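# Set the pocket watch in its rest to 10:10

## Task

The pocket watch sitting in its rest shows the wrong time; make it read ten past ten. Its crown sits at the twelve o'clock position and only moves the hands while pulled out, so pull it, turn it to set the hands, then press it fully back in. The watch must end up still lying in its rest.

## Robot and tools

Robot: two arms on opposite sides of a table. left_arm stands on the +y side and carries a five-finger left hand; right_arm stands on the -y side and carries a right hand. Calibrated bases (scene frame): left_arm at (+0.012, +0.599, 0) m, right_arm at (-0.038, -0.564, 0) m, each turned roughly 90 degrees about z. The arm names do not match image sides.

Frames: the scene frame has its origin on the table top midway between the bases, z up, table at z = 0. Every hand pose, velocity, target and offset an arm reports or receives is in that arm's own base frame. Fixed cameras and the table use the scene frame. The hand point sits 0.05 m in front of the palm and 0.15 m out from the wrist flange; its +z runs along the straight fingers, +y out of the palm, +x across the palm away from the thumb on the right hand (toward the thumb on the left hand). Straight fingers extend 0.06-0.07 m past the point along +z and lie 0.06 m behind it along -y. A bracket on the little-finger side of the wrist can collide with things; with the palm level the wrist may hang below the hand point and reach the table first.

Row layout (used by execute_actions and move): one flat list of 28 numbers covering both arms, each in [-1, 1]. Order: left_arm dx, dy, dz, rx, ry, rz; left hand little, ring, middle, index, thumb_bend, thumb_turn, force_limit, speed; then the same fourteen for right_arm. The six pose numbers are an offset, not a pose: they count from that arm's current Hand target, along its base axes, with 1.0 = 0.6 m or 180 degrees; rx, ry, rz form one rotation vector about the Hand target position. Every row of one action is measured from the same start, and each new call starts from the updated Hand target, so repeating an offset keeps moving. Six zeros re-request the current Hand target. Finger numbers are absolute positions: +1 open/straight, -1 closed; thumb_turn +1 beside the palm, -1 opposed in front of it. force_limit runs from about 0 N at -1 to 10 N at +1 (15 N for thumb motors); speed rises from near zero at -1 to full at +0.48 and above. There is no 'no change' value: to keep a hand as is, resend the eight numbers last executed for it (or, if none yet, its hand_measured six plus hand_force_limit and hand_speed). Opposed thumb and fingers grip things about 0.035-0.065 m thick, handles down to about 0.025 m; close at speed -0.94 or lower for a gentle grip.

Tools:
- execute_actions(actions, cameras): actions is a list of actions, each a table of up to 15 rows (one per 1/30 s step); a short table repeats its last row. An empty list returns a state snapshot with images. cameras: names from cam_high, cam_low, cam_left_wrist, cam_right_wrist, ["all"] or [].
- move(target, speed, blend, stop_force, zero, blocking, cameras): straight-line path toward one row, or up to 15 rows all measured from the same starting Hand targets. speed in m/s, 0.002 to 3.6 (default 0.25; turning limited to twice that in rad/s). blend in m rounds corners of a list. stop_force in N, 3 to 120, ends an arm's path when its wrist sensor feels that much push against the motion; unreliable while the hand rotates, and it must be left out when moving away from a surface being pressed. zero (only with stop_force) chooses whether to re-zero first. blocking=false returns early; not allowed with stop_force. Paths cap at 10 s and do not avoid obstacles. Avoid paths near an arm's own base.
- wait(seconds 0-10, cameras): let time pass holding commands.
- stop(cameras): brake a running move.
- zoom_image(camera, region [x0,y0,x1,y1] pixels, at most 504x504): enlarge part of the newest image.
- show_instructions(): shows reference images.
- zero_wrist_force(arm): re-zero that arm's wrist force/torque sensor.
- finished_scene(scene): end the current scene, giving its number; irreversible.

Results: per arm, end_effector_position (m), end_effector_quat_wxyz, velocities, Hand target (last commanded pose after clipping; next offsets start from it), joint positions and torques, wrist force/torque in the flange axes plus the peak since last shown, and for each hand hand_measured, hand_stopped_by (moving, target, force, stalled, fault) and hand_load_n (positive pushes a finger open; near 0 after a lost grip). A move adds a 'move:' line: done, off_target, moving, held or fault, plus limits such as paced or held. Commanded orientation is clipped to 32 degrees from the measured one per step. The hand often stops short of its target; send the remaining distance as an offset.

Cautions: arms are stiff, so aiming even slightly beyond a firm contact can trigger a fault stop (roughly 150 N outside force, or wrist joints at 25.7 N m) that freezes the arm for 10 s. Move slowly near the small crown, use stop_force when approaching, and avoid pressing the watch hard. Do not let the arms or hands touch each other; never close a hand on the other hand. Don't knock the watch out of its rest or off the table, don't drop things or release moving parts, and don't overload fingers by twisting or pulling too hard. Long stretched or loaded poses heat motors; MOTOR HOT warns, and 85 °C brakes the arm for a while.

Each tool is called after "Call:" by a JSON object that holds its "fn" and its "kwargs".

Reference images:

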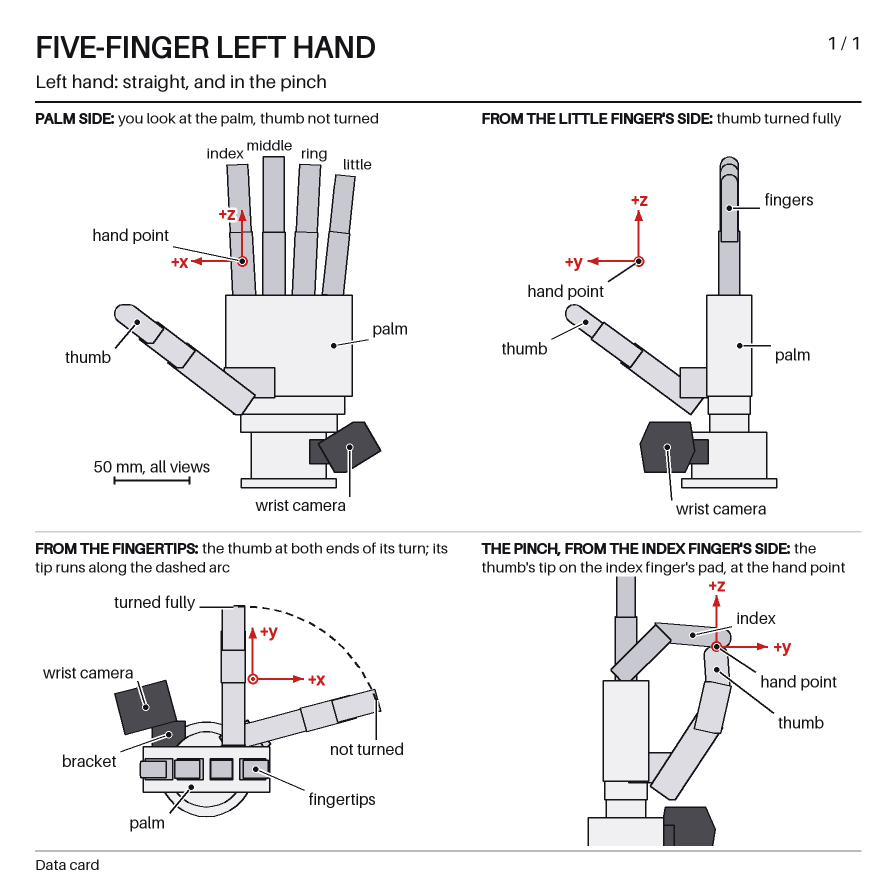

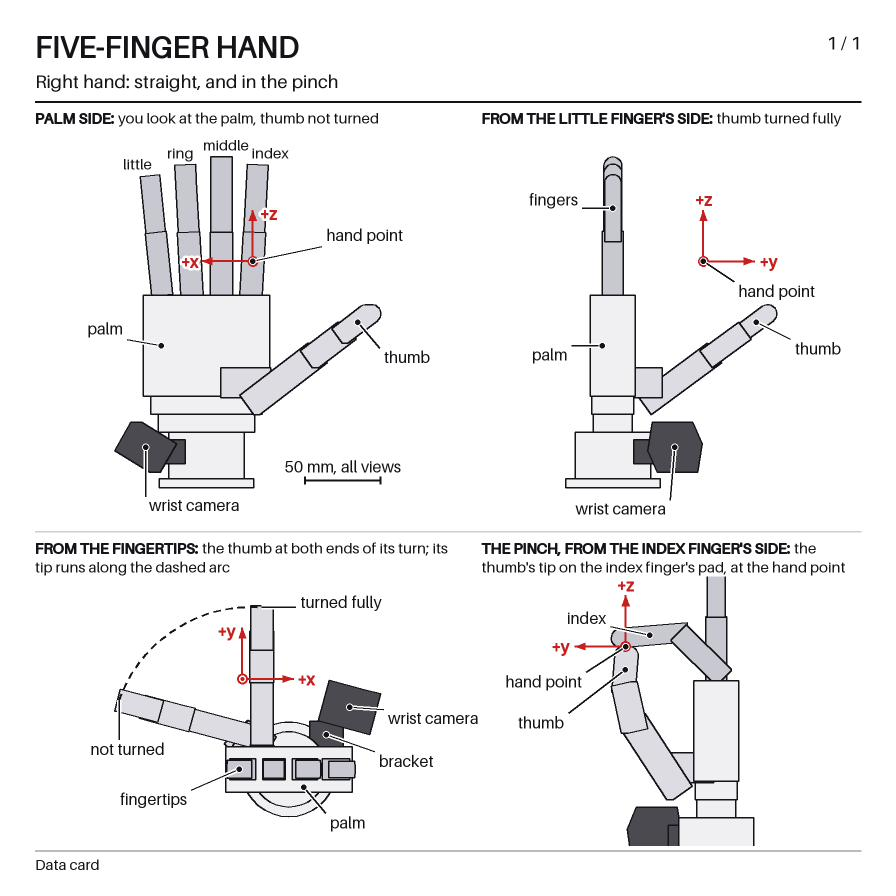

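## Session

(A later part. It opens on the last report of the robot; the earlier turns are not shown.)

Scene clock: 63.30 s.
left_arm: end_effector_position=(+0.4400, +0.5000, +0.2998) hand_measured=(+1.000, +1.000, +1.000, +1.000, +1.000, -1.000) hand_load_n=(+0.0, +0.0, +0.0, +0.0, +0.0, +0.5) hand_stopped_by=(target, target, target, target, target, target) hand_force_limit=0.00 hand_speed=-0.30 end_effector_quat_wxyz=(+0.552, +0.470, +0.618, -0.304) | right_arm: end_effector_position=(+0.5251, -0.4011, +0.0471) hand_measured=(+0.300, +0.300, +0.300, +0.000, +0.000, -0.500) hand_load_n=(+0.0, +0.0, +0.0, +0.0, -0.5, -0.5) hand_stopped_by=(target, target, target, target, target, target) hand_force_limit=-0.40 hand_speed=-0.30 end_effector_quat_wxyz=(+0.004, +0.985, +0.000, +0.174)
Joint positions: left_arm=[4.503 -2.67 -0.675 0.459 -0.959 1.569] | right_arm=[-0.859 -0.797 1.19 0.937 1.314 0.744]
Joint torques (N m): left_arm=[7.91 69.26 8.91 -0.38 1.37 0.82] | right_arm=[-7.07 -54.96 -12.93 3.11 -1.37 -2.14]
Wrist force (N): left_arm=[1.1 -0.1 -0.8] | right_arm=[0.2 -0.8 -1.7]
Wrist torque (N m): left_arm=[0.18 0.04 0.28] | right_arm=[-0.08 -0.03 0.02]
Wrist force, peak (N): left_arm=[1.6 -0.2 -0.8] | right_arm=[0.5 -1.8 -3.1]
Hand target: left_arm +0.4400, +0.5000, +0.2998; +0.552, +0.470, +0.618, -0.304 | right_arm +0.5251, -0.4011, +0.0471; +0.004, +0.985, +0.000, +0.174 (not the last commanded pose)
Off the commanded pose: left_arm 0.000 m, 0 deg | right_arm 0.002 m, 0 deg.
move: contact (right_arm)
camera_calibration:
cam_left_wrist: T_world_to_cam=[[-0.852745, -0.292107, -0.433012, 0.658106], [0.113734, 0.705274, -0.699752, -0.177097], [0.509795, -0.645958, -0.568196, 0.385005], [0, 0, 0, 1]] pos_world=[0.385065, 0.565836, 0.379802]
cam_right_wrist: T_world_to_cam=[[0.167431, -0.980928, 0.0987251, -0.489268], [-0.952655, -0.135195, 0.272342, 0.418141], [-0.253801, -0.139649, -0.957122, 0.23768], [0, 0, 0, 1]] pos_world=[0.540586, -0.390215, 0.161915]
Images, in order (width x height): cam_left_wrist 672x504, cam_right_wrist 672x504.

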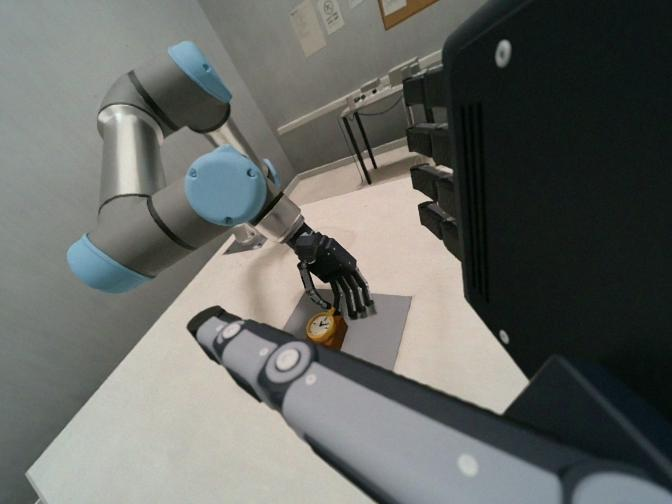

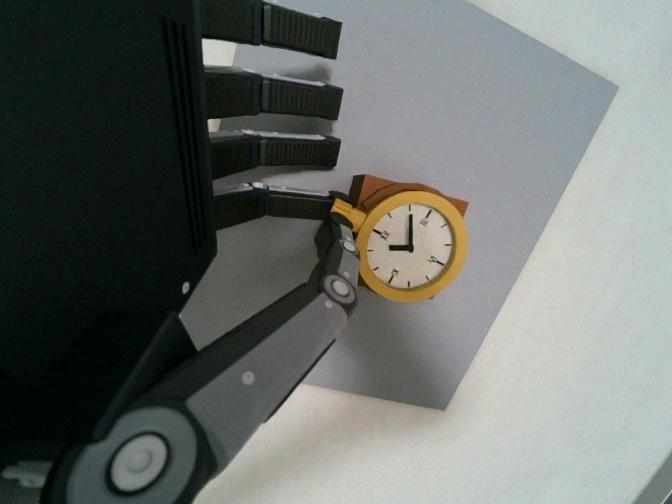

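Call:
{"fn": "move", "kwargs": {"target": [0, 0, 0, 0, 0, 0, 1, 1, 1, 1, 1, -1, 0.0, -0.3, 0, 0, 0, 0, 0, 0, 0.3, 0.3, 0.3, -0.35, 0, -0.5, -0.4, -0.94], "speed": 0.03, "cameras": ["cam_left_wrist", "cam_right_wrist"]}}

Call:
{"fn": "zoom_image", "kwargs": {"camera": "cam_right_wrist", "region": [290, 140, 490, 320]}}

Call:
{"fn": "zoom_image", "kwargs": {"camera": "cam_left_wrist", "region": [295, 260, 375, 340]}}

Scene clock: 64.33 s.
left_arm: end_effector_position=(+0.4400, +0.5000, +0.2998) hand_measured=(+1.000, +1.000, +1.000, +1.000, +1.000, -1.000) hand_load_n=(+0.0, +0.0, +0.0, +0.0, +0.0, +0.0) hand_stopped_by=(target, target, target, target, target, target) hand_force_limit=0.00 hand_speed=-0.30 end_effector_quat_wxyz=(+0.552, +0.470, +0.618, -0.304) | right_arm: end_effector_position=(+0.5251, -0.4011, +0.0471) hand_measured=(+0.300, +0.300, +0.300, -0.044, +0.000, -0.500) hand_load_n=(+0.0, +0.0, +0.0, +3.0, +1.0, -0.5) hand_stopped_by=(target, target, target, force, target, target) hand_force_limit=-0.40 hand_speed=-0.94 end_effector_quat_wxyz=(+0.004, +0.985, +0.000, +0.174)
Joint positions: left_arm=[4.503 -2.67 -0.675 0.459 -0.959 1.569] | right_arm=[-0.859 -0.797 1.19 0.937 1.314 0.744]
Joint torques (N m): left_arm=[8.08 69.39 8.54 -0.51 1.51 0.73] | right_arm=[-8.27 -55.8 -13.39 3.14 -1.5 -2.02]
Wrist force (N): left_arm=[1.3 -0.1 -0.8] | right_arm=[0.3 -1.1 -1.8]
Wrist torque (N m): left_arm=[0.17 0.01 0.29] | right_arm=[-0.07 -0.04 0.02]
Wrist force, peak (N): left_arm=[1.4 0.3 -1.1] | right_arm=[0.3 -1.1 -2.1]
Hand target: left_arm +0.4400, +0.5000, +0.2998; +0.552, +0.470, +0.618, -0.304 | right_arm +0.5251, -0.4011, +0.0471; +0.004, +0.985, +0.000, +0.174
Off the commanded pose: left_arm 0.000 m, 0 deg | right_arm 0.000 m, 0 deg.
move: done
camera_calibration:
cam_left_wrist: T_world_to_cam=[[-0.852745, -0.292107, -0.433012, 0.658106], [0.113734, 0.705274, -0.699752, -0.177097], [0.509795, -0.645958, -0.568196, 0.385005], [0, 0, 0, 1]] pos_world=[0.385065, 0.565836, 0.379802]
cam_right_wrist: T_world_to_cam=[[0.167388, -0.980944, 0.0986364, -0.489237], [-0.952662, -0.135179, 0.272327, 0.418153], [-0.253804, -0.139551, -0.957136, 0.237722], [0, 0, 0, 1]] pos_world=[0.540586, -0.390215, 0.161915]
Images, in order (width x height): cam_left_wrist 672x504, cam_right_wrist 672x504.

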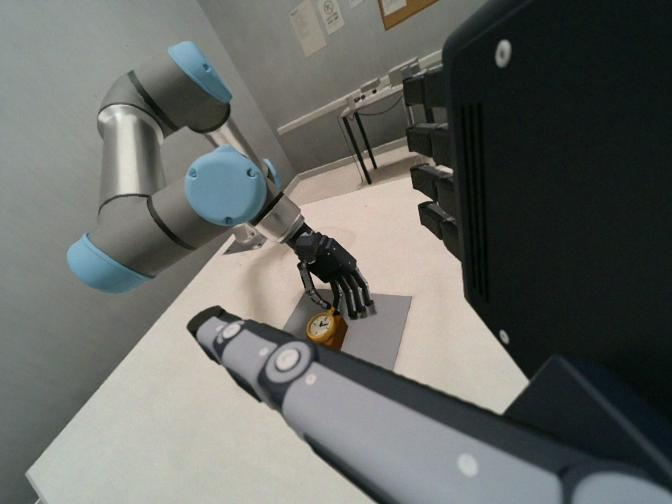

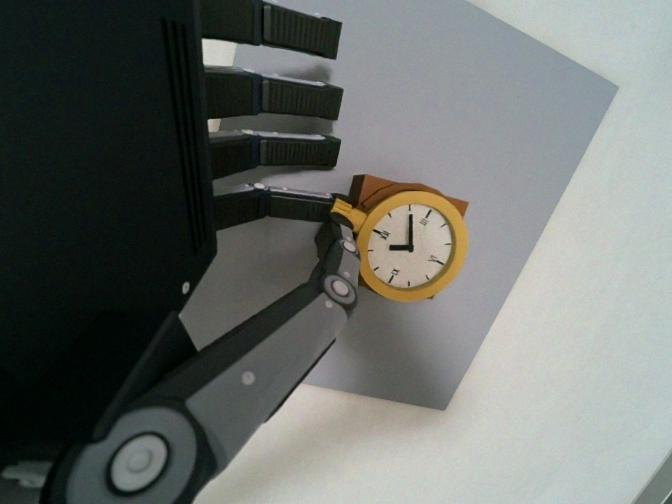

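Scaled by 2.520.

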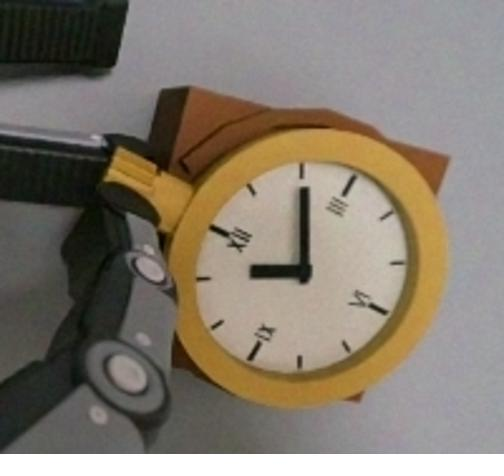

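Scaled by 6.300.

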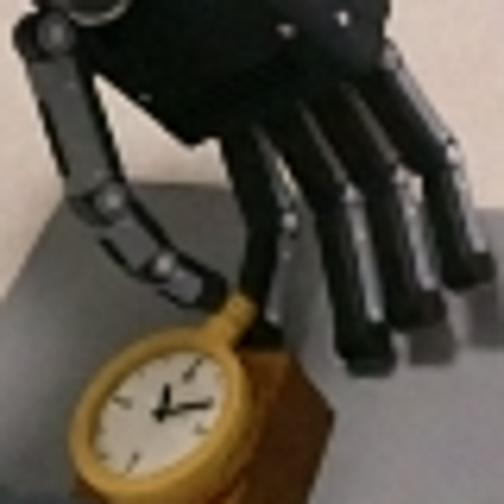

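Call:
{"fn": "move", "kwargs": {"target": [0, 0, 0, 0, 0, 0, 1, 1, 1, 1, 1, -1, 0.0, -0.3, -0.02, 0.0003, 0, 0, 0, 0, 0.3, 0.3, 0.3, -0.35, 0, -0.5, -0.4, -0.94], "speed": 0.02, "cameras": ["cam_left_wrist", "cam_right_wrist"]}}

Call:
{"fn": "zoom_image", "kwargs": {"camera": "cam_right_wrist", "region": [290, 140, 490, 320]}}

Call:
{"fn": "zoom_image", "kwargs": {"camera": "cam_left_wrist", "region": [295, 260, 375, 340]}}

Scene clock: 67.37 s.
left_arm: end_effector_position=(+0.4400, +0.5000, +0.2998) hand_measured=(+1.000, +1.000, +1.000, +1.000, +1.000, -1.000) hand_load_n=(+0.0, +0.0, +0.5, +0.0, +0.0, +0.0) hand_stopped_by=(target, target, target, target, target, target) hand_force_limit=0.00 hand_speed=-0.30 end_effector_quat_wxyz=(+0.552, +0.470, +0.618, -0.304) | right_arm: end_effector_position=(+0.5130, -0.4010, +0.0471) hand_measured=(+0.300, +0.300, +0.300, -0.044, +0.000, -0.500) hand_load_n=(+0.0, +0.0, +0.0, +2.0, +0.0, +0.0) hand_stopped_by=(target, target, target, force, target, target) hand_force_limit=-0.40 hand_speed=-0.94 end_effector_quat_wxyz=(+0.004, +0.985, +0.000, +0.174)
Joint positions: left_arm=[4.503 -2.67 -0.675 0.459 -0.959 1.569] | right_arm=[-0.875 -0.82 1.233 0.921 1.31 0.727]
Joint torques (N m): left_arm=[8.37 69.6 9.12 -0.49 1.45 0.78] | right_arm=[6.18 -40.18 -27.49 2.13 -0.81 1.31]
Wrist force (N): left_arm=[1.2 0.0 -1.0] | right_arm=[-0.4 -1.1 0.7]
Wrist torque (N m): left_arm=[0.21 0.02 0.28] | right_arm=[-0.09 -0.06 0.12]
Wrist force, peak (N): left_arm=[1.7 0.5 -0.7] | right_arm=[0.4 -1.3 -2.0]
Hand target: left_arm +0.4400, +0.5000, +0.2998; +0.552, +0.470, +0.618, -0.304 | right_arm +0.5131, -0.4009, +0.0471; +0.004, +0.985, +0.000, +0.174
Off the commanded pose: left_arm 0.000 m, 0 deg | right_arm 0.000 m, 0 deg.
move: done
camera_calibration:
cam_left_wrist: T_world_to_cam=[[-0.852745, -0.292107, -0.433012, 0.658106], [0.113734, 0.705274, -0.699752, -0.177097], [0.509795, -0.645958, -0.568196, 0.385005], [0, 0, 0, 1]] pos_world=[0.385065, 0.565836, 0.379802]
cam_right_wrist: T_world_to_cam=[[0.167519, -0.980914, 0.098717, -0.487086], [-0.952665, -0.135295, 0.27226, 0.40662], [-0.253708, -0.139653, -0.957147, 0.234591], [0, 0, 0, 1]] pos_world=[0.528486, -0.390015, 0.161915]
Images, in order (width x height): cam_left_wrist 672x504, cam_right_wrist 672x504.

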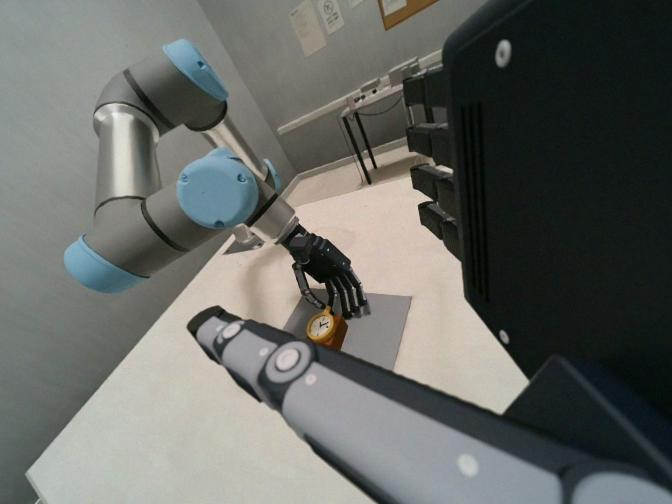

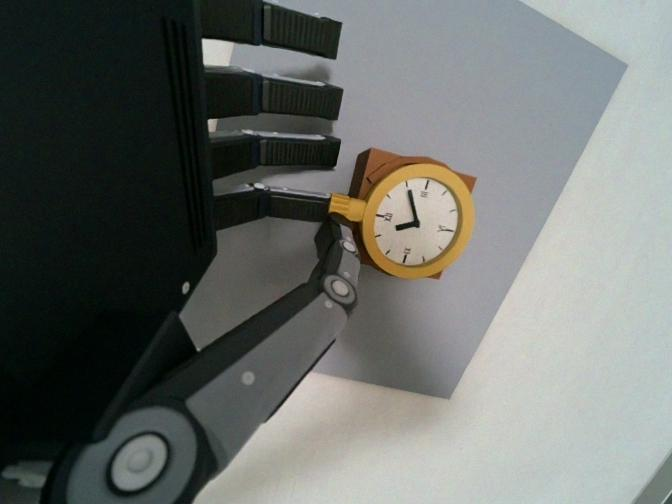

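Scaled by 2.520.

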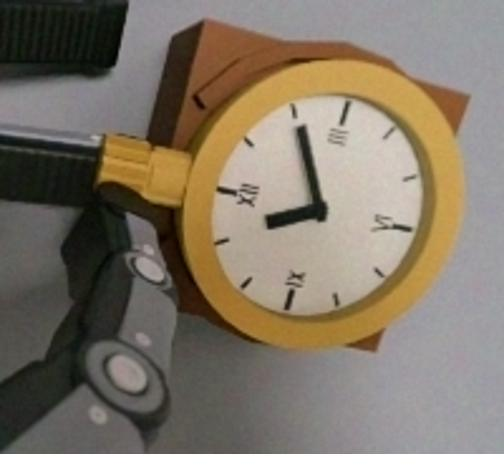

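Scaled by 6.300.

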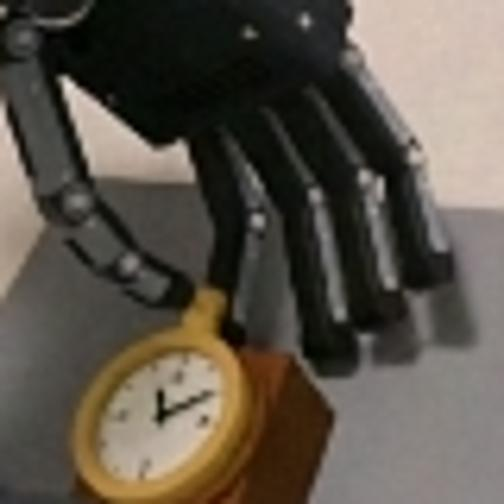

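Call:
{"fn": "move", "kwargs": {"target": [0, 0, 0, 0, 0, 0, 1, 1, 1, 1, 1, -1, 0.0, -0.3, 0, 0, 0, 0, 0, 0, 0.3, 0.3, 0.3, -0.4, 0, -0.5, 0.1, -0.94], "speed": 0.02}}

Call:
{"fn": "move", "kwargs": {"target": [0, 0, 0, 0, 0, 0, 1, 1, 1, 1, 1, -1, 0.0, -0.3, 0, 0.0067, 0, 0, 0, 0, 0.3, 0.3, 0.3, -0.4, 0, -0.5, 0.1, -0.94], "speed": 0.01, "stop_force": 12, "cameras": ["cam_left_wrist", "cam_right_wrist"]}}

Call:
{"fn": "zoom_image", "kwargs": {"camera": "cam_right_wrist", "region": [290, 140, 490, 320]}}

Scene clock: 68.40 s.
left_arm: end_effector_position=(+0.4400, +0.5000, +0.2998) hand_measured=(+1.000, +1.000, +1.000, +1.000, +1.000, -1.000) hand_load_n=(+0.0, +0.0, +0.0, +0.0, +0.0, +0.0) hand_stopped_by=(target, target, target, target, target, target) hand_force_limit=0.00 hand_speed=-0.30 end_effector_quat_wxyz=(+0.552, +0.470, +0.618, -0.304) | right_arm: end_effector_position=(+0.5131, -0.4009, +0.0471) hand_measured=(+0.300, +0.300, +0.300, -0.060, +0.000, -0.500) hand_load_n=(+0.0, +0.0, +0.0, +6.5, +1.0, -0.5) hand_stopped_by=(target, target, target, force, target, target) hand_force_limit=0.10 hand_speed=-0.94 end_effector_quat_wxyz=(+0.004, +0.985, +0.000, +0.174)
Joint positions: left_arm=[4.503 -2.67 -0.675 0.459 -0.959 1.569] | right_arm=[-0.875 -0.819 1.233 0.921 1.31 0.728]
Joint torques (N m): left_arm=[7.8 69.45 9.37 -0.5 1.46 0.72] | right_arm=[3.81 -39.64 -29.16 2.75 1.38 2.29]
Wrist force (N): left_arm=[1.6 -0.2 -0.5] | right_arm=[-0.4 -1.8 0.6]
Wrist torque (N m): left_arm=[0.14 -0.02 0.31] | right_arm=[-0.09 -0.03 0.11]
Wrist force, peak (N): left_arm=[1.5 0.1 -0.9] | right_arm=[-0.4 -1.9 1.0]
Hand target: left_arm +0.4400, +0.5000, +0.2998; +0.552, +0.470, +0.618, -0.304 | right_arm +0.5131, -0.4009, +0.0471; +0.004, +0.985, +0.000, +0.174
Off the commanded pose: left_arm 0.000 m, 0 deg | right_arm 0.000 m, 0 deg.
move: done

Scene clock: 70.00 s.
left_arm: end_effector_position=(+0.4400, +0.5000, +0.2998) hand_measured=(+1.000, +1.000, +1.000, +1.000, +1.000, -1.000) hand_load_n=(+0.0, +0.0, +0.0, +0.0, +0.0, +0.0) hand_stopped_by=(target, target, target, target, target, target) hand_force_limit=0.00 hand_speed=-0.30 end_effector_quat_wxyz=(+0.552, +0.470, +0.618, -0.304) | right_arm: end_effector_position=(+0.5131, -0.3969, +0.0471) hand_measured=(+0.300, +0.300, +0.300, -0.060, +0.000, -0.500) hand_load_n=(+0.0, +0.0, +0.0, +4.0, +1.5, +0.5) hand_stopped_by=(target, target, target, force, target, target) hand_force_limit=0.10 hand_speed=-0.94 end_effector_quat_wxyz=(+0.004, +0.985, +0.000, +0.174)
Joint positions: left_arm=[4.503 -2.67 -0.675 0.459 -0.959 1.569] | right_arm=[-0.87 -0.825 1.243 0.916 1.311 0.732]
Joint torques (N m): left_arm=[8.01 69.94 8.83 -0.59 1.44 0.82] | right_arm=[-5.77 -41.56 -27.99 2.41 -0.25 -2.01]
Wrist force (N): left_arm=[1.0 -0.1 -0.8] | right_arm=[-0.9 0.1 0.8]
Wrist torque (N m): left_arm=[0.17 0.06 0.27] | right_arm=[-0.06 -0.04 0.02]
Wrist force, peak (N): left_arm=[1.5 -0.2 -1.0] | right_arm=[-0.4 -1.7 0.8]
Hand target: left_arm +0.4400, +0.5000, +0.2998; +0.552, +0.470, +0.618, -0.304 | right_arm +0.5131, -0.3969, +0.0471; +0.004, +0.985, +0.000, +0.174
Off the commanded pose: left_arm 0.000 m, 0 deg | right_arm 0.000 m, 0 deg.
move: done
camera_calibration:
cam_left_wrist: T_world_to_cam=[[-0.852745, -0.292107, -0.433012, 0.658106], [0.113734, 0.705274, -0.699752, -0.177097], [0.509795, -0.645958, -0.568196, 0.385005], [0, 0, 0, 1]] pos_world=[0.385065, 0.565836, 0.379802]
cam_right_wrist: T_world_to_cam=[[0.167431, -0.980928, 0.0987251, -0.483139], [-0.952655, -0.135195, 0.272342, 0.407277], [-0.253801, -0.139649, -0.957122, 0.235221], [0, 0, 0, 1]] pos_world=[0.528586, -0.386015, 0.161915]
Images, in order (width x height): cam_left_wrist 672x504, cam_right_wrist 672x504.

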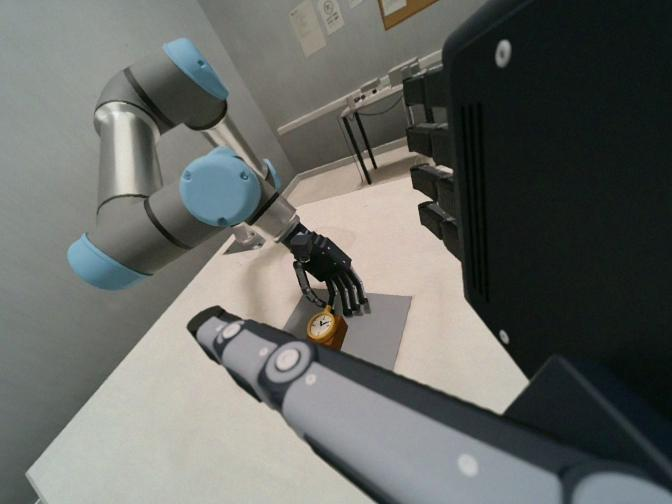

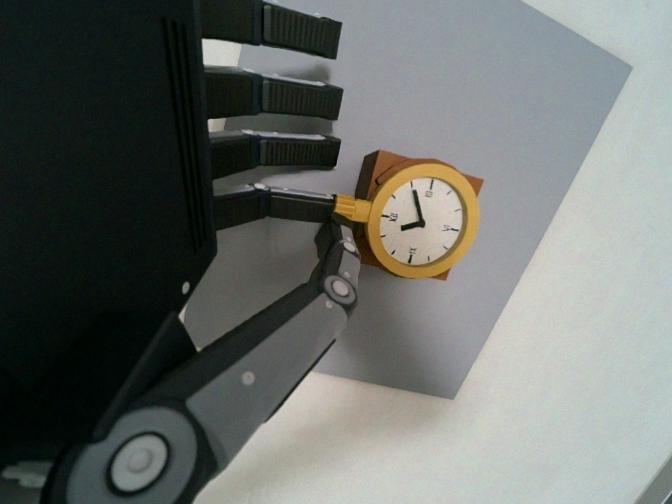

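Scaled by 2.520.

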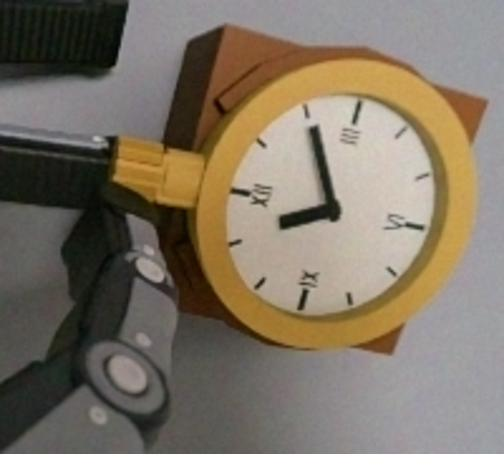

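Call:
{"fn": "move", "kwargs": {"target": [0, 0, 0, 0, 0, 0, 1, 1, 1, 1, 1, -1, 0.0, -0.3, 0, 0, 0, 0, 0, 0, 0.3, 0.3, 0.3, 0.05, 0, -0.5, 0.1, -0.7], "speed": 0.02}}

Call:
{"fn": "move", "kwargs": {"target": [0, 0, 0, 0, 0, 0, 1, 1, 1, 1, 1, -1, 0.0, -0.3, 0, -0.0105, 0, 0, 0, 0, 0.3, 0.3, 0.3, 0.05, 0, -0.5, 0.1, -0.7], "speed": 0.02, "stop_force": 4, "cameras": ["cam_right_wrist"]}}

Call:
{"fn": "zoom_image", "kwargs": {"camera": "cam_right_wrist", "region": [290, 140, 490, 320]}}

Scene clock: 72.10 s.
left_arm: end_effector_position=(+0.4400, +0.5000, +0.2998) hand_measured=(+1.000, +1.000, +1.000, +1.000, +1.000, -1.000) hand_load_n=(+0.0, -0.5, +0.0, +0.0, +0.0, +0.5) hand_stopped_by=(target, target, target, target, target, target) hand_force_limit=0.00 hand_speed=-0.30 end_effector_quat_wxyz=(+0.552, +0.470, +0.618, -0.304) | right_arm: end_effector_position=(+0.5131, -0.3969, +0.0471) hand_measured=(+0.300, +0.300, +0.300, +0.050, +0.000, -0.500) hand_load_n=(+0.0, +0.0, +0.0, +0.0, +0.0, +0.0) hand_stopped_by=(target, target, target, target, target, target) hand_force_limit=0.10 hand_speed=-0.70 end_effector_quat_wxyz=(+0.004, +0.985, +0.000, +0.174)
Joint positions: left_arm=[4.503 -2.67 -0.675 0.459 -0.959 1.569] | right_arm=[-0.87 -0.825 1.243 0.916 1.311 0.732]
Joint torques (N m): left_arm=[7.87 68.99 9.15 -0.62 1.4 0.64] | right_arm=[-6.29 -42.14 -27.82 2.54 -1.75 -2]
Wrist force (N): left_arm=[1.5 0.0 -0.7] | right_arm=[-0.6 -0.6 0.1]
Wrist torque (N m): left_arm=[0.18 -0.02 0.30] | right_arm=[-0.10 -0.01 0.01]
Wrist force, peak (N): left_arm=[1.6 0.3 -1.0] | right_arm=[-1.0 0.0 1.1]
Hand target: left_arm +0.4400, +0.5000, +0.2998; +0.552, +0.470, +0.618, -0.304 | right_arm +0.5131, -0.3969, +0.0471; +0.004, +0.985, +0.000, +0.174
Off the commanded pose: left_arm 0.000 m, 0 deg | right_arm 0.000 m, 0 deg.
move: done

Scene clock: 73.60 s.
left_arm: end_effector_position=(+0.4400, +0.5000, +0.2998) hand_measured=(+1.000, +1.000, +1.000, +1.000, +1.000, -1.000) hand_load_n=(+0.0, +0.0, +0.0, +0.0, +0.0, +0.0) hand_stopped_by=(target, target, target, target, target, target) hand_force_limit=0.00 hand_speed=-0.30 end_effector_quat_wxyz=(+0.552, +0.470, +0.618, -0.304) | right_arm: end_effector_position=(+0.5131, -0.4032, +0.0471) hand_measured=(+0.300, +0.300, +0.300, +0.050, +0.000, -0.500) hand_load_n=(+0.0, +0.0, +0.0, +0.0, +0.0, +0.0) hand_stopped_by=(target, target, target, target, target, target) hand_force_limit=0.10 hand_speed=-0.70 end_effector_quat_wxyz=(+0.004, +0.985, +0.000, +0.174)
Joint positions: left_arm=[4.503 -2.67 -0.675 0.459 -0.959 1.569] | right_arm=[-0.878 -0.816 1.227 0.924 1.31 0.725]
Joint torques (N m): left_arm=[7.93 69.33 8.75 -0.61 1.41 0.75] | right_arm=[5.99 -55.11 -6.86 0.88 0.63 2.33]
Wrist force (N): left_arm=[1.3 0.2 -0.7] | right_arm=[-0.6 -0.4 0.0]
Wrist torque (N m): left_arm=[0.21 0.02 0.28] | right_arm=[-0.05 -0.01 0.12]
Wrist force, peak (N): left_arm=[1.5 0.2 -1.1] | right_arm=[-0.5 -0.8 0.1]
Hand target: left_arm +0.4400, +0.5000, +0.2998; +0.552, +0.470, +0.618, -0.304 | right_arm +0.5131, -0.4032, +0.0471; +0.004, +0.985, +0.000, +0.174
Off the commanded pose: left_arm 0.000 m, 0 deg | right_arm 0.000 m, 0 deg.
move: done
camera_calibration:
cam_right_wrist: T_world_to_cam=[[0.167383, -0.980943, 0.0986551, -0.489289], [-0.952688, -0.135183, 0.272235, 0.406464], [-0.253711, -0.139555, -0.95716, 0.234336], [0, 0, 0, 1]] pos_world=[0.528586, -0.392315, 0.161914]
Images, in order (width x height): cam_right_wrist 672x504.

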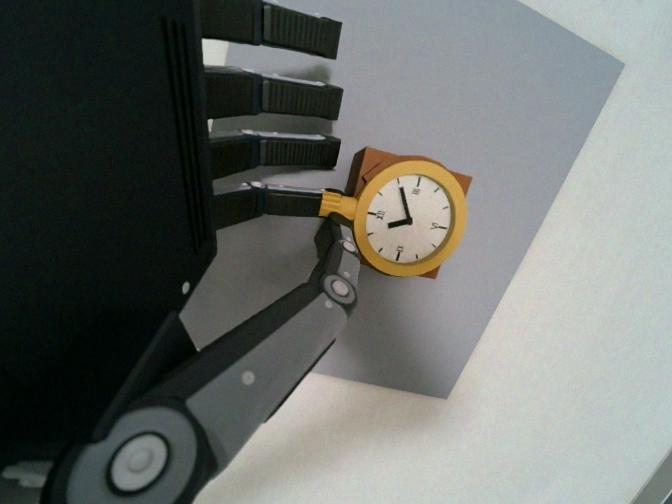

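Scaled by 2.520.

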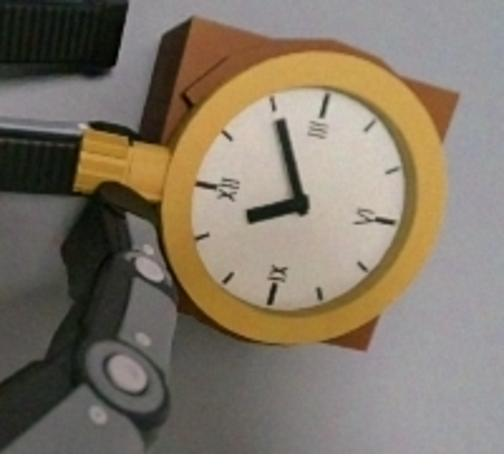

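Call:
{"fn": "move", "kwargs": {"target": [0, 0, 0, 0, 0, 0, 1, 1, 1, 1, 1, -1, 0.0, -0.3, 0.005, 0, 0, 0, 0, 0, 0.3, 0.3, 0.3, 0.05, 0, -0.5, 0.1, -0.7], "speed": 0.02}}

Call:
{"fn": "move", "kwargs": {"target": [0, 0, 0, 0, 0, 0, 1, 1, 1, 1, 1, -1, 0.0, -0.3, 0, 0, 0, 0, 0, 0, 0.3, 0.3, 0.3, -0.4, 0, -0.5, 0.6, -0.94], "speed": 0.02}}

Call:
{"fn": "zero_wrist_force", "kwargs": {"arm": "right_arm"}}

Call:
{"fn": "move", "kwargs": {"target": [0, 0, 0, 0, 0, 0, 1, 1, 1, 1, 1, -1, 0.0, -0.3, 0, 0.005, 0, 0, 0, 0, 0.3, 0.3, 0.3, -0.4, 0, -0.5, 0.6, -0.94], "speed": 0.01, "stop_force": 15, "cameras": ["cam_right_wrist"]}}

Call:
{"fn": "zoom_image", "kwargs": {"camera": "cam_right_wrist", "region": [290, 140, 490, 320]}}

Scene clock: 74.97 s.
left_arm: end_effector_position=(+0.4400, +0.5000, +0.2998) hand_measured=(+1.000, +1.000, +1.000, +1.000, +1.000, -1.000) hand_load_n=(+0.0, +0.0, +0.0, +0.0, +0.0, +0.5) hand_stopped_by=(target, target, target, target, target, target) hand_force_limit=0.00 hand_speed=-0.30 end_effector_quat_wxyz=(+0.552, +0.470, +0.618, -0.304) | right_arm: end_effector_position=(+0.5162, -0.4032, +0.0471) hand_measured=(+0.300, +0.300, +0.300, +0.050, +0.000, -0.500) hand_load_n=(+0.0, +0.0, +0.0, +0.0, +0.0, +0.0) hand_stopped_by=(target, target, target, target, target, target) hand_force_limit=0.10 hand_speed=-0.70 end_effector_quat_wxyz=(+0.004, +0.985, +0.000, +0.174)
Joint positions: left_arm=[4.503 -2.67 -0.675 0.459 -0.959 1.569] | right_arm=[-0.873 -0.81 1.216 0.928 1.311 0.729]
Joint torques (N m): left_arm=[7.75 69.09 9.14 -0.52 1.35 0.65] | right_arm=[0.87 -44.3 -17.17 2.33 1.33 1.89]
Wrist force (N): left_arm=[1.2 -0.1 -0.9] | right_arm=[-0.5 -0.6 -0.3]
Wrist torque (N m): left_arm=[0.18 0.03 0.29] | right_arm=[-0.11 -0.03 0.01]
Wrist force, peak (N): left_arm=[1.5 -0.1 -1.0] | right_arm=[-0.8 -0.6 -0.5]
Hand target: left_arm +0.4400, +0.5000, +0.2998; +0.552, +0.470, +0.618, -0.304 | right_arm +0.5161, -0.4032, +0.0471; +0.004, +0.985, +0.000, +0.174
Off the commanded pose: left_arm 0.000 m, 0 deg | right_arm 0.000 m, 0 deg.
move: done

Scene clock: 75.73 s.
left_arm: end_effector_position=(+0.4400, +0.5000, +0.2998) hand_measured=(+1.000, +1.000, +1.000, +1.000, +1.000, -1.000) hand_load_n=(+0.0, +0.0, +0.0, +0.0, +0.0, +0.0) hand_stopped_by=(target, target, target, target, target, target) hand_force_limit=0.00 hand_speed=-0.30 end_effector_quat_wxyz=(+0.552, +0.470, +0.618, -0.304) | right_arm: end_effector_position=(+0.5161, -0.4032, +0.0471) hand_measured=(+0.300, +0.300, +0.300, -0.038, +0.000, -0.500) hand_load_n=(+0.0, +0.0, +0.0, +8.0, +0.5, +0.0) hand_stopped_by=(target, target, target, force, target, target) hand_force_limit=0.60 hand_speed=-0.94 end_effector_quat_wxyz=(+0.004, +0.985, +0.000, +0.174)
Joint positions: left_arm=[4.503 -2.67 -0.675 0.459 -0.959 1.569] | right_arm=[-0.874 -0.811 1.217 0.928 1.311 0.729]
Joint torques (N m): left_arm=[8.27 68.67 9.17 -0.56 1.4 0.76] | right_arm=[-8.06 -50.82 -9.88 1.06 0.01 -2.07]
Wrist force (N): left_arm=[1.1 0.0 -0.9] | right_arm=[-0.3 -6.5 2.2]
Wrist torque (N m): left_arm=[0.20 0.04 0.28] | right_arm=[-0.03 0.00 0.03]
Wrist force, peak (N): left_arm=[1.5 -0.1 -0.8] | right_arm=[0.1 -6.8 2.3]
Hand target: left_arm +0.4400, +0.5000, +0.2998; +0.552, +0.470, +0.618, -0.304 | right_arm +0.5161, -0.4032, +0.0471; +0.004, +0.985, +0.000, +0.174
Off the commanded pose: left_arm 0.000 m, 0 deg | right_arm 0.000 m, 0 deg.
move: done

Wrist force sensor zeroed.

Scene clock: 76.83 s.
left_arm: end_effector_position=(+0.4400, +0.5000, +0.2998) hand_measured=(+1.000, +1.000, +1.000, +1.000, +1.000, -1.000) hand_load_n=(+0.0, +0.0, +0.0, +0.0, +0.0, +0.0) hand_stopped_by=(target, target, target, target, target, target) hand_force_limit=0.00 hand_speed=-0.30 end_effector_quat_wxyz=(+0.552, +0.470, +0.618, -0.304) | right_arm: end_effector_position=(+0.5161, -0.4001, +0.0471) hand_measured=(+0.300, +0.300, +0.300, -0.038, +0.000, -0.500) hand_load_n=(+0.0, +0.0, +0.0, +1.0, +1.0, +0.0) hand_stopped_by=(target, target, target, force, target, target) hand_force_limit=0.60 hand_speed=-0.94 end_effector_quat_wxyz=(+0.004, +0.985, +0.000, +0.174)
Joint positions: left_arm=[4.503 -2.67 -0.675 0.459 -0.959 1.569] | right_arm=[-0.87 -0.815 1.224 0.924 1.311 0.733]
Joint torques (N m): left_arm=[8.18 69.44 9.15 -0.66 1.3 0.82] | right_arm=[-2.8 -43.34 -27.45 2.15 0.61 -0.25]
Wrist force (N, zeroed by zero_wrist_force on right_arm): left_arm=[1.4 -0.3 -0.7] | right_arm=[-0.1 6.7 -3.2]
Wrist torque (N m, zeroed by zero_wrist_force on right_arm): left_arm=[0.14 0.01 0.30] | right_arm=[-0.01 -0.04 0.00]
Wrist force, peak (N, zeroed by zero_wrist_force on right_arm): left_arm=[1.5 0.2 -1.1] | right_arm=[-0.1 6.9 -2.9]
Hand target: left_arm +0.4400, +0.5000, +0.2998; +0.552, +0.470, +0.618, -0.304 | right_arm +0.5161, -0.4002, +0.0471; +0.004, +0.985, +0.000, +0.174
Off the commanded pose: left_arm 0.000 m, 0 deg | right_arm 0.000 m, 0 deg.
move: done
camera_calibration:
cam_right_wrist: T_world_to_cam=[[0.167406, -0.980942, 0.0986313, -0.486758], [-0.952659, -0.135197, 0.272329, 0.409705], [-0.253804, -0.139551, -0.957136, 0.235578], [0, 0, 0, 1]] pos_world=[0.531586, -0.389215, 0.161915]
Images, in order (width x height): cam_right_wrist 672x504.

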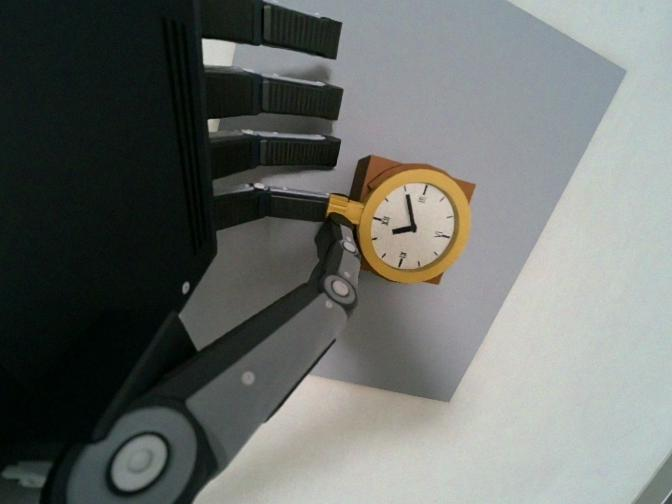

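Scaled by 2.520.

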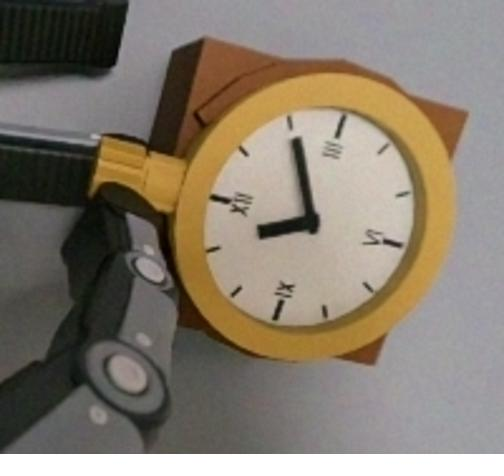

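Call:
{"fn": "wait", "kwargs": {"seconds": 0.1, "cameras": ["cam_right_wrist","cam_left_wrist"]}}

Call:
{"fn": "zoom_image", "kwargs": {"camera": "cam_right_wrist", "region": [330, 170, 450, 260]}}

Call:
{"fn": "zoom_image", "kwargs": {"camera": "cam_left_wrist", "region": [280, 250, 400, 340]}}

Scene clock: 78.47 s.
left_arm: end_effector_position=(+0.4400, +0.5000, +0.2998) hand_measured=(+1.000, +1.000, +1.000, +1.000, +1.000, -1.000) hand_load_n=(+0.0, +0.0, +0.0, +0.0, +0.0, +0.5) hand_stopped_by=(target, target, target, target, target, target) hand_force_limit=0.00 hand_speed=-0.30 end_effector_quat_wxyz=(+0.552, +0.470, +0.618, -0.304) | right_arm: end_effector_position=(+0.5161, -0.4002, +0.0471) hand_measured=(+0.300, +0.300, +0.300, -0.038, +0.000, -0.500) hand_load_n=(+0.0, +0.0, +0.0, +1.0, +1.0, +0.0) hand_stopped_by=(target, target, target, force, target, target) hand_force_limit=0.60 hand_speed=-0.94 end_effector_quat_wxyz=(+0.004, +0.985, +0.000, +0.174)
Joint positions: left_arm=[4.503 -2.67 -0.675 0.459 -0.959 1.569] | right_arm=[-0.87 -0.815 1.224 0.924 1.311 0.733]
Joint torques (N m): left_arm=[7.65 69.27 9.37 -0.74 1.32 0.69] | right_arm=[-6 -41.19 -28.74 2.48 -1.35 -2.09]
Wrist force (N, zeroed by zero_wrist_force on right_arm): left_arm=[1.2 -0.2 -0.5] | right_arm=[-0.1 6.5 -2.7]
Wrist torque (N m, zeroed by zero_wrist_force on right_arm): left_arm=[0.16 0.04 0.29] | right_arm=[-0.02 -0.05 0.00]
Wrist force, peak (N, zeroed by zero_wrist_force on right_arm): left_arm=[1.7 -0.1 -0.8] | right_arm=[-0.3 6.7 -2.9]
Hand target: left_arm +0.4400, +0.5000, +0.2998; +0.552, +0.470, +0.618, -0.304 | right_arm +0.5161, -0.4002, +0.0471; +0.004, +0.985, +0.000, +0.174
Off the commanded pose: left_arm 0.000 m, 0 deg | right_arm 0.000 m, 0 deg.
wait: 0.10 s; at rest from the start
camera_calibration:
cam_left_wrist: T_world_to_cam=[[-0.852745, -0.292107, -0.433012, 0.658106], [0.113734, 0.705274, -0.699752, -0.177097], [0.509795, -0.645958, -0.568196, 0.385005], [0, 0, 0, 1]] pos_world=[0.385065, 0.565836, 0.379802]
cam_right_wrist: T_world_to_cam=[[0.167431, -0.980928, 0.0987251, -0.486879], [-0.952655, -0.135195, 0.272342, 0.409689], [-0.253801, -0.139649, -0.957122, 0.235522], [0, 0, 0, 1]] pos_world=[0.531586, -0.389315, 0.161915]
Images, in order (width x height): cam_left_wrist 672x504, cam_right_wrist 672x504.

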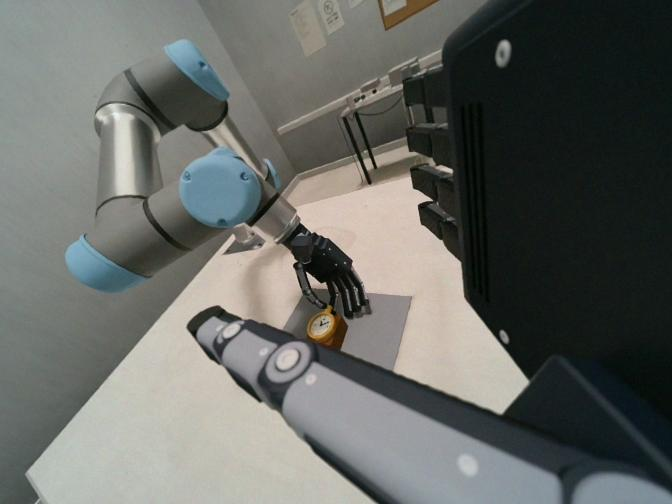

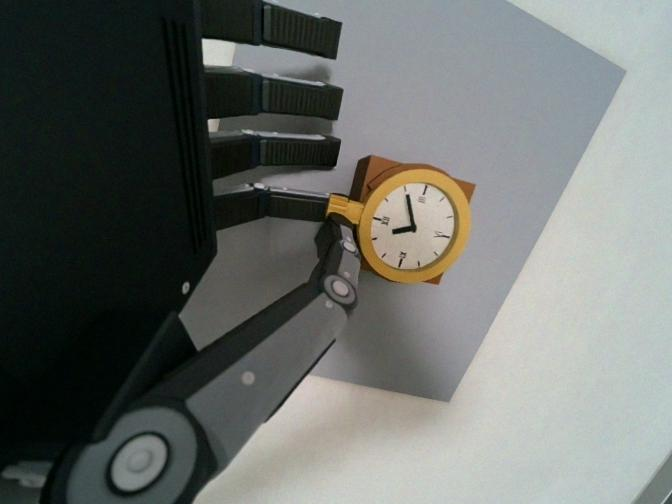

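Scaled by 4.200.

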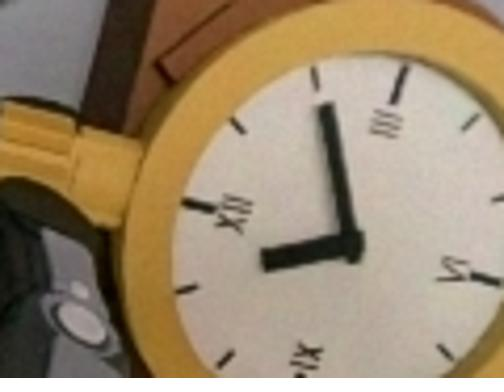

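Scaled by 4.200.

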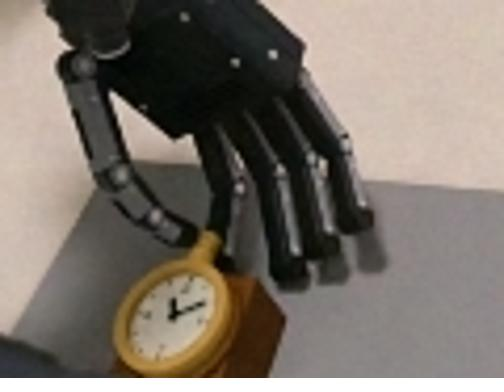

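Call:
{"fn": "zoom_image", "kwargs": {"camera": "cam_right_wrist", "region": [310, 175, 380, 228]}}

Call:
{"fn": "zoom_image", "kwargs": {"camera": "cam_left_wrist", "region": [305, 290, 349, 323]}}

Scaled by 7.200.

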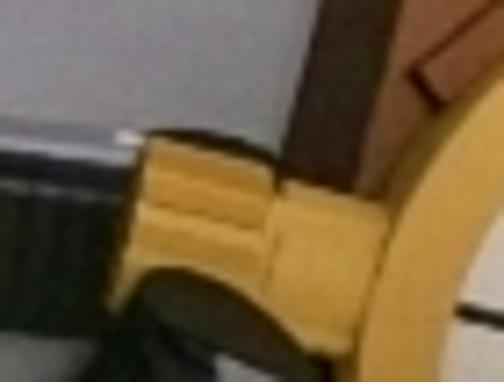

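Scaled by 11.455.

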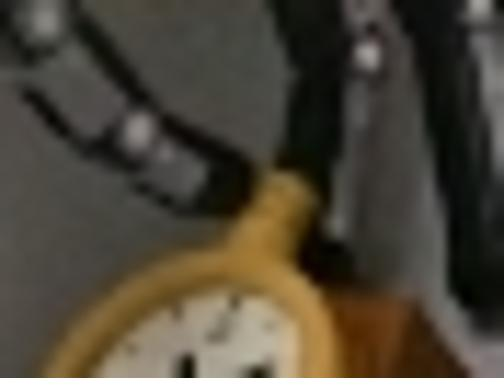

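Call:
{"fn": "move", "kwargs": {"target": [0,0,0,0,0,0,1,1,1,1,1,-1,0.0,-0.3,0,0,0,0,0,0,0.3,0.3,0.3,-0.45,0,-0.5,0.8,-0.94], "cameras": ["cam_right_wrist"]}}

Call:
{"fn": "zoom_image", "kwargs": {"camera": "cam_right_wrist", "region": [310, 160, 430, 250]}}

Scene clock: 80.37 s.
left_arm: end_effector_position=(+0.4400, +0.5000, +0.2998) hand_measured=(+1.000, +1.000, +1.000, +1.000, +1.000, -1.000) hand_load_n=(+0.0, +0.0, +0.0, +0.0, +0.0, +0.0) hand_stopped_by=(target, target, target, target, target, target) hand_force_limit=0.00 hand_speed=-0.30 end_effector_quat_wxyz=(+0.552, +0.470, +0.618, -0.304) | right_arm: end_effector_position=(+0.5161, -0.4002, +0.0471) hand_measured=(+0.300, +0.300, +0.300, -0.060, +0.000, -0.500) hand_load_n=(+0.0, +0.0, +0.0, +9.0, +3.0, +0.0) hand_stopped_by=(target, target, target, force, target, target) hand_force_limit=0.80 hand_speed=-0.94 end_effector_quat_wxyz=(+0.004, +0.985, +0.000, +0.174)
Joint positions: left_arm=[4.503 -2.67 -0.675 0.459 -0.959 1.569] | right_arm=[-0.87 -0.815 1.224 0.924 1.311 0.733]
Joint torques (N m): left_arm=[7.97 68.61 8.68 -0.74 1.28 0.72] | right_arm=[-5.36 -42.81 -27.73 2.52 -1.62 -1.79]
Wrist force (N, zeroed by zero_wrist_force on right_arm): left_arm=[1.5 -0.1 -0.4] | right_arm=[-0.5 6.0 -1.6]
Wrist torque (N m, zeroed by zero_wrist_force on right_arm): left_arm=[0.14 -0.01 0.30] | right_arm=[-0.05 -0.03 -0.01]
Wrist force, peak (N, zeroed by zero_wrist_force on right_arm): left_arm=[1.5 0.1 -1.4] | right_arm=[-0.3 6.7 -2.7]
Hand target: left_arm +0.4400, +0.5000, +0.2998; +0.552, +0.470, +0.618, -0.304 | right_arm +0.5161, -0.4002, +0.0471; +0.004, +0.985, +0.000, +0.174
Off the commanded pose: left_arm 0.000 m, 0 deg | right_arm 0.000 m, 0 deg.
move: done
camera_calibration:
cam_right_wrist: T_world_to_cam=[[0.167413, -0.980931, 0.0987302, -0.486871], [-0.952658, -0.135177, 0.27234, 0.409698], [-0.253801, -0.139649, -0.957122, 0.235522], [0, 0, 0, 1]] pos_world=[0.531586, -0.389315, 0.161915]
Images, in order (width x height): cam_right_wrist 672x504.

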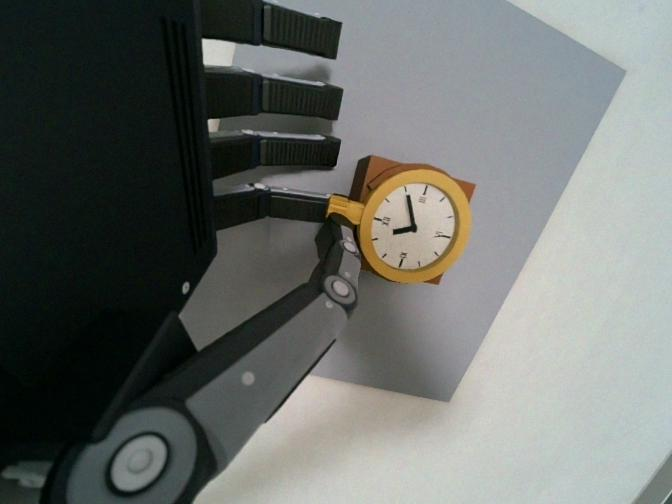

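Scaled by 4.200.

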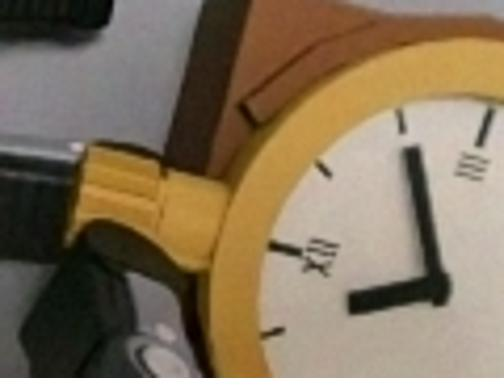

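Call:
{"fn": "move", "kwargs": {"target": [0,0,0,0,0,0,1,1,1,1,1,-1,0.0,-0.3,0,0.0067,0,0,0,0,0.3,0.3,0.3,-0.45,0,-0.5,0.8,-0.94], "speed": 0.01, "stop_force": 25, "cameras": ["cam_right_wrist"]}}

Call:
{"fn": "zoom_image", "kwargs": {"camera": "cam_right_wrist", "region": [310, 160, 430, 250]}}

Scene clock: 82.23 s.
left_arm: end_effector_position=(+0.4400, +0.5000, +0.2998) hand_measured=(+1.000, +1.000, +1.000, +1.000, +1.000, -1.000) hand_load_n=(+0.0, -0.5, +0.5, +0.0, +0.0, +0.0) hand_stopped_by=(target, target, target, target, target, target) hand_force_limit=0.00 hand_speed=-0.30 end_effector_quat_wxyz=(+0.552, +0.470, +0.618, -0.304) | right_arm: end_effector_position=(+0.5161, -0.3962, +0.0471) hand_measured=(+0.300, +0.300, +0.300, -0.060, +0.000, -0.500) hand_load_n=(+0.0, +0.0, +0.0, +5.5, +2.5, +0.0) hand_stopped_by=(target, target, target, force, target, target) hand_force_limit=0.80 hand_speed=-0.94 end_effector_quat_wxyz=(+0.004, +0.985, +0.000, +0.174)
Joint positions: left_arm=[4.503 -2.67 -0.675 0.459 -0.959 1.569] | right_arm=[-0.865 -0.821 1.234 0.918 1.312 0.737]
Joint torques (N m): left_arm=[8.35 69.1 8.5 -0.81 1.17 0.77] | right_arm=[-5.96 -41.86 -29.05 2.77 -0.42 -1.94]
Wrist force (N, zeroed by zero_wrist_force on right_arm): left_arm=[1.4 0.0 -0.8] | right_arm=[-0.8 6.9 -1.4]
Wrist torque (N m, zeroed by zero_wrist_force on right_arm): left_arm=[0.19 0.01 0.29] | right_arm=[-0.02 -0.03 -0.01]
Wrist force, peak (N, zeroed by zero_wrist_force on right_arm): left_arm=[1.3 -0.3 -1.1] | right_arm=[-0.4 8.3 -2.0]
Hand target: left_arm +0.4400, +0.5000, +0.2998; +0.552, +0.470, +0.618, -0.304 | right_arm +0.5161, -0.3962, +0.0471; +0.004, +0.985, +0.000, +0.174
Off the commanded pose: left_arm 0.000 m, 0 deg | right_arm 0.000 m, 0 deg.
move: done
camera_calibration:
cam_right_wrist: T_world_to_cam=[[0.167431, -0.980928, 0.0987251, -0.482955], [-0.952655, -0.135195, 0.272342, 0.410229], [-0.253801, -0.139649, -0.957122, 0.236081], [0, 0, 0, 1]] pos_world=[0.531586, -0.385315, 0.161915]
Images, in order (width x height): cam_right_wrist 672x504.

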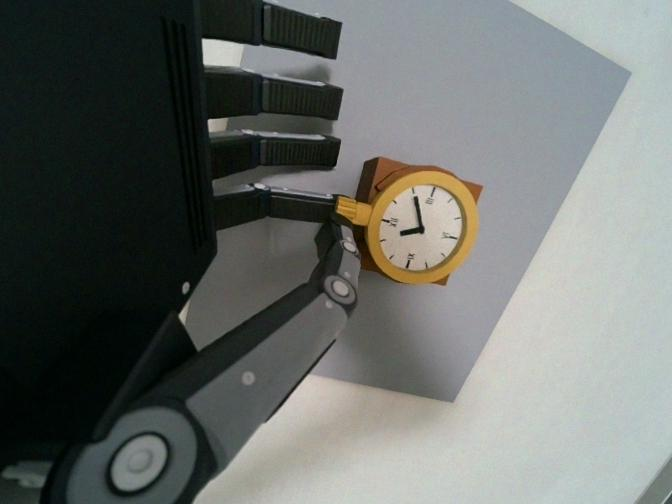

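Scaled by 4.200.

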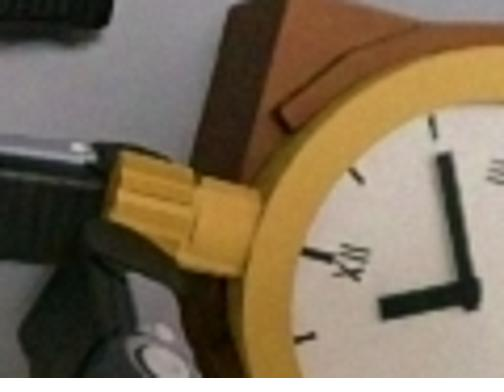

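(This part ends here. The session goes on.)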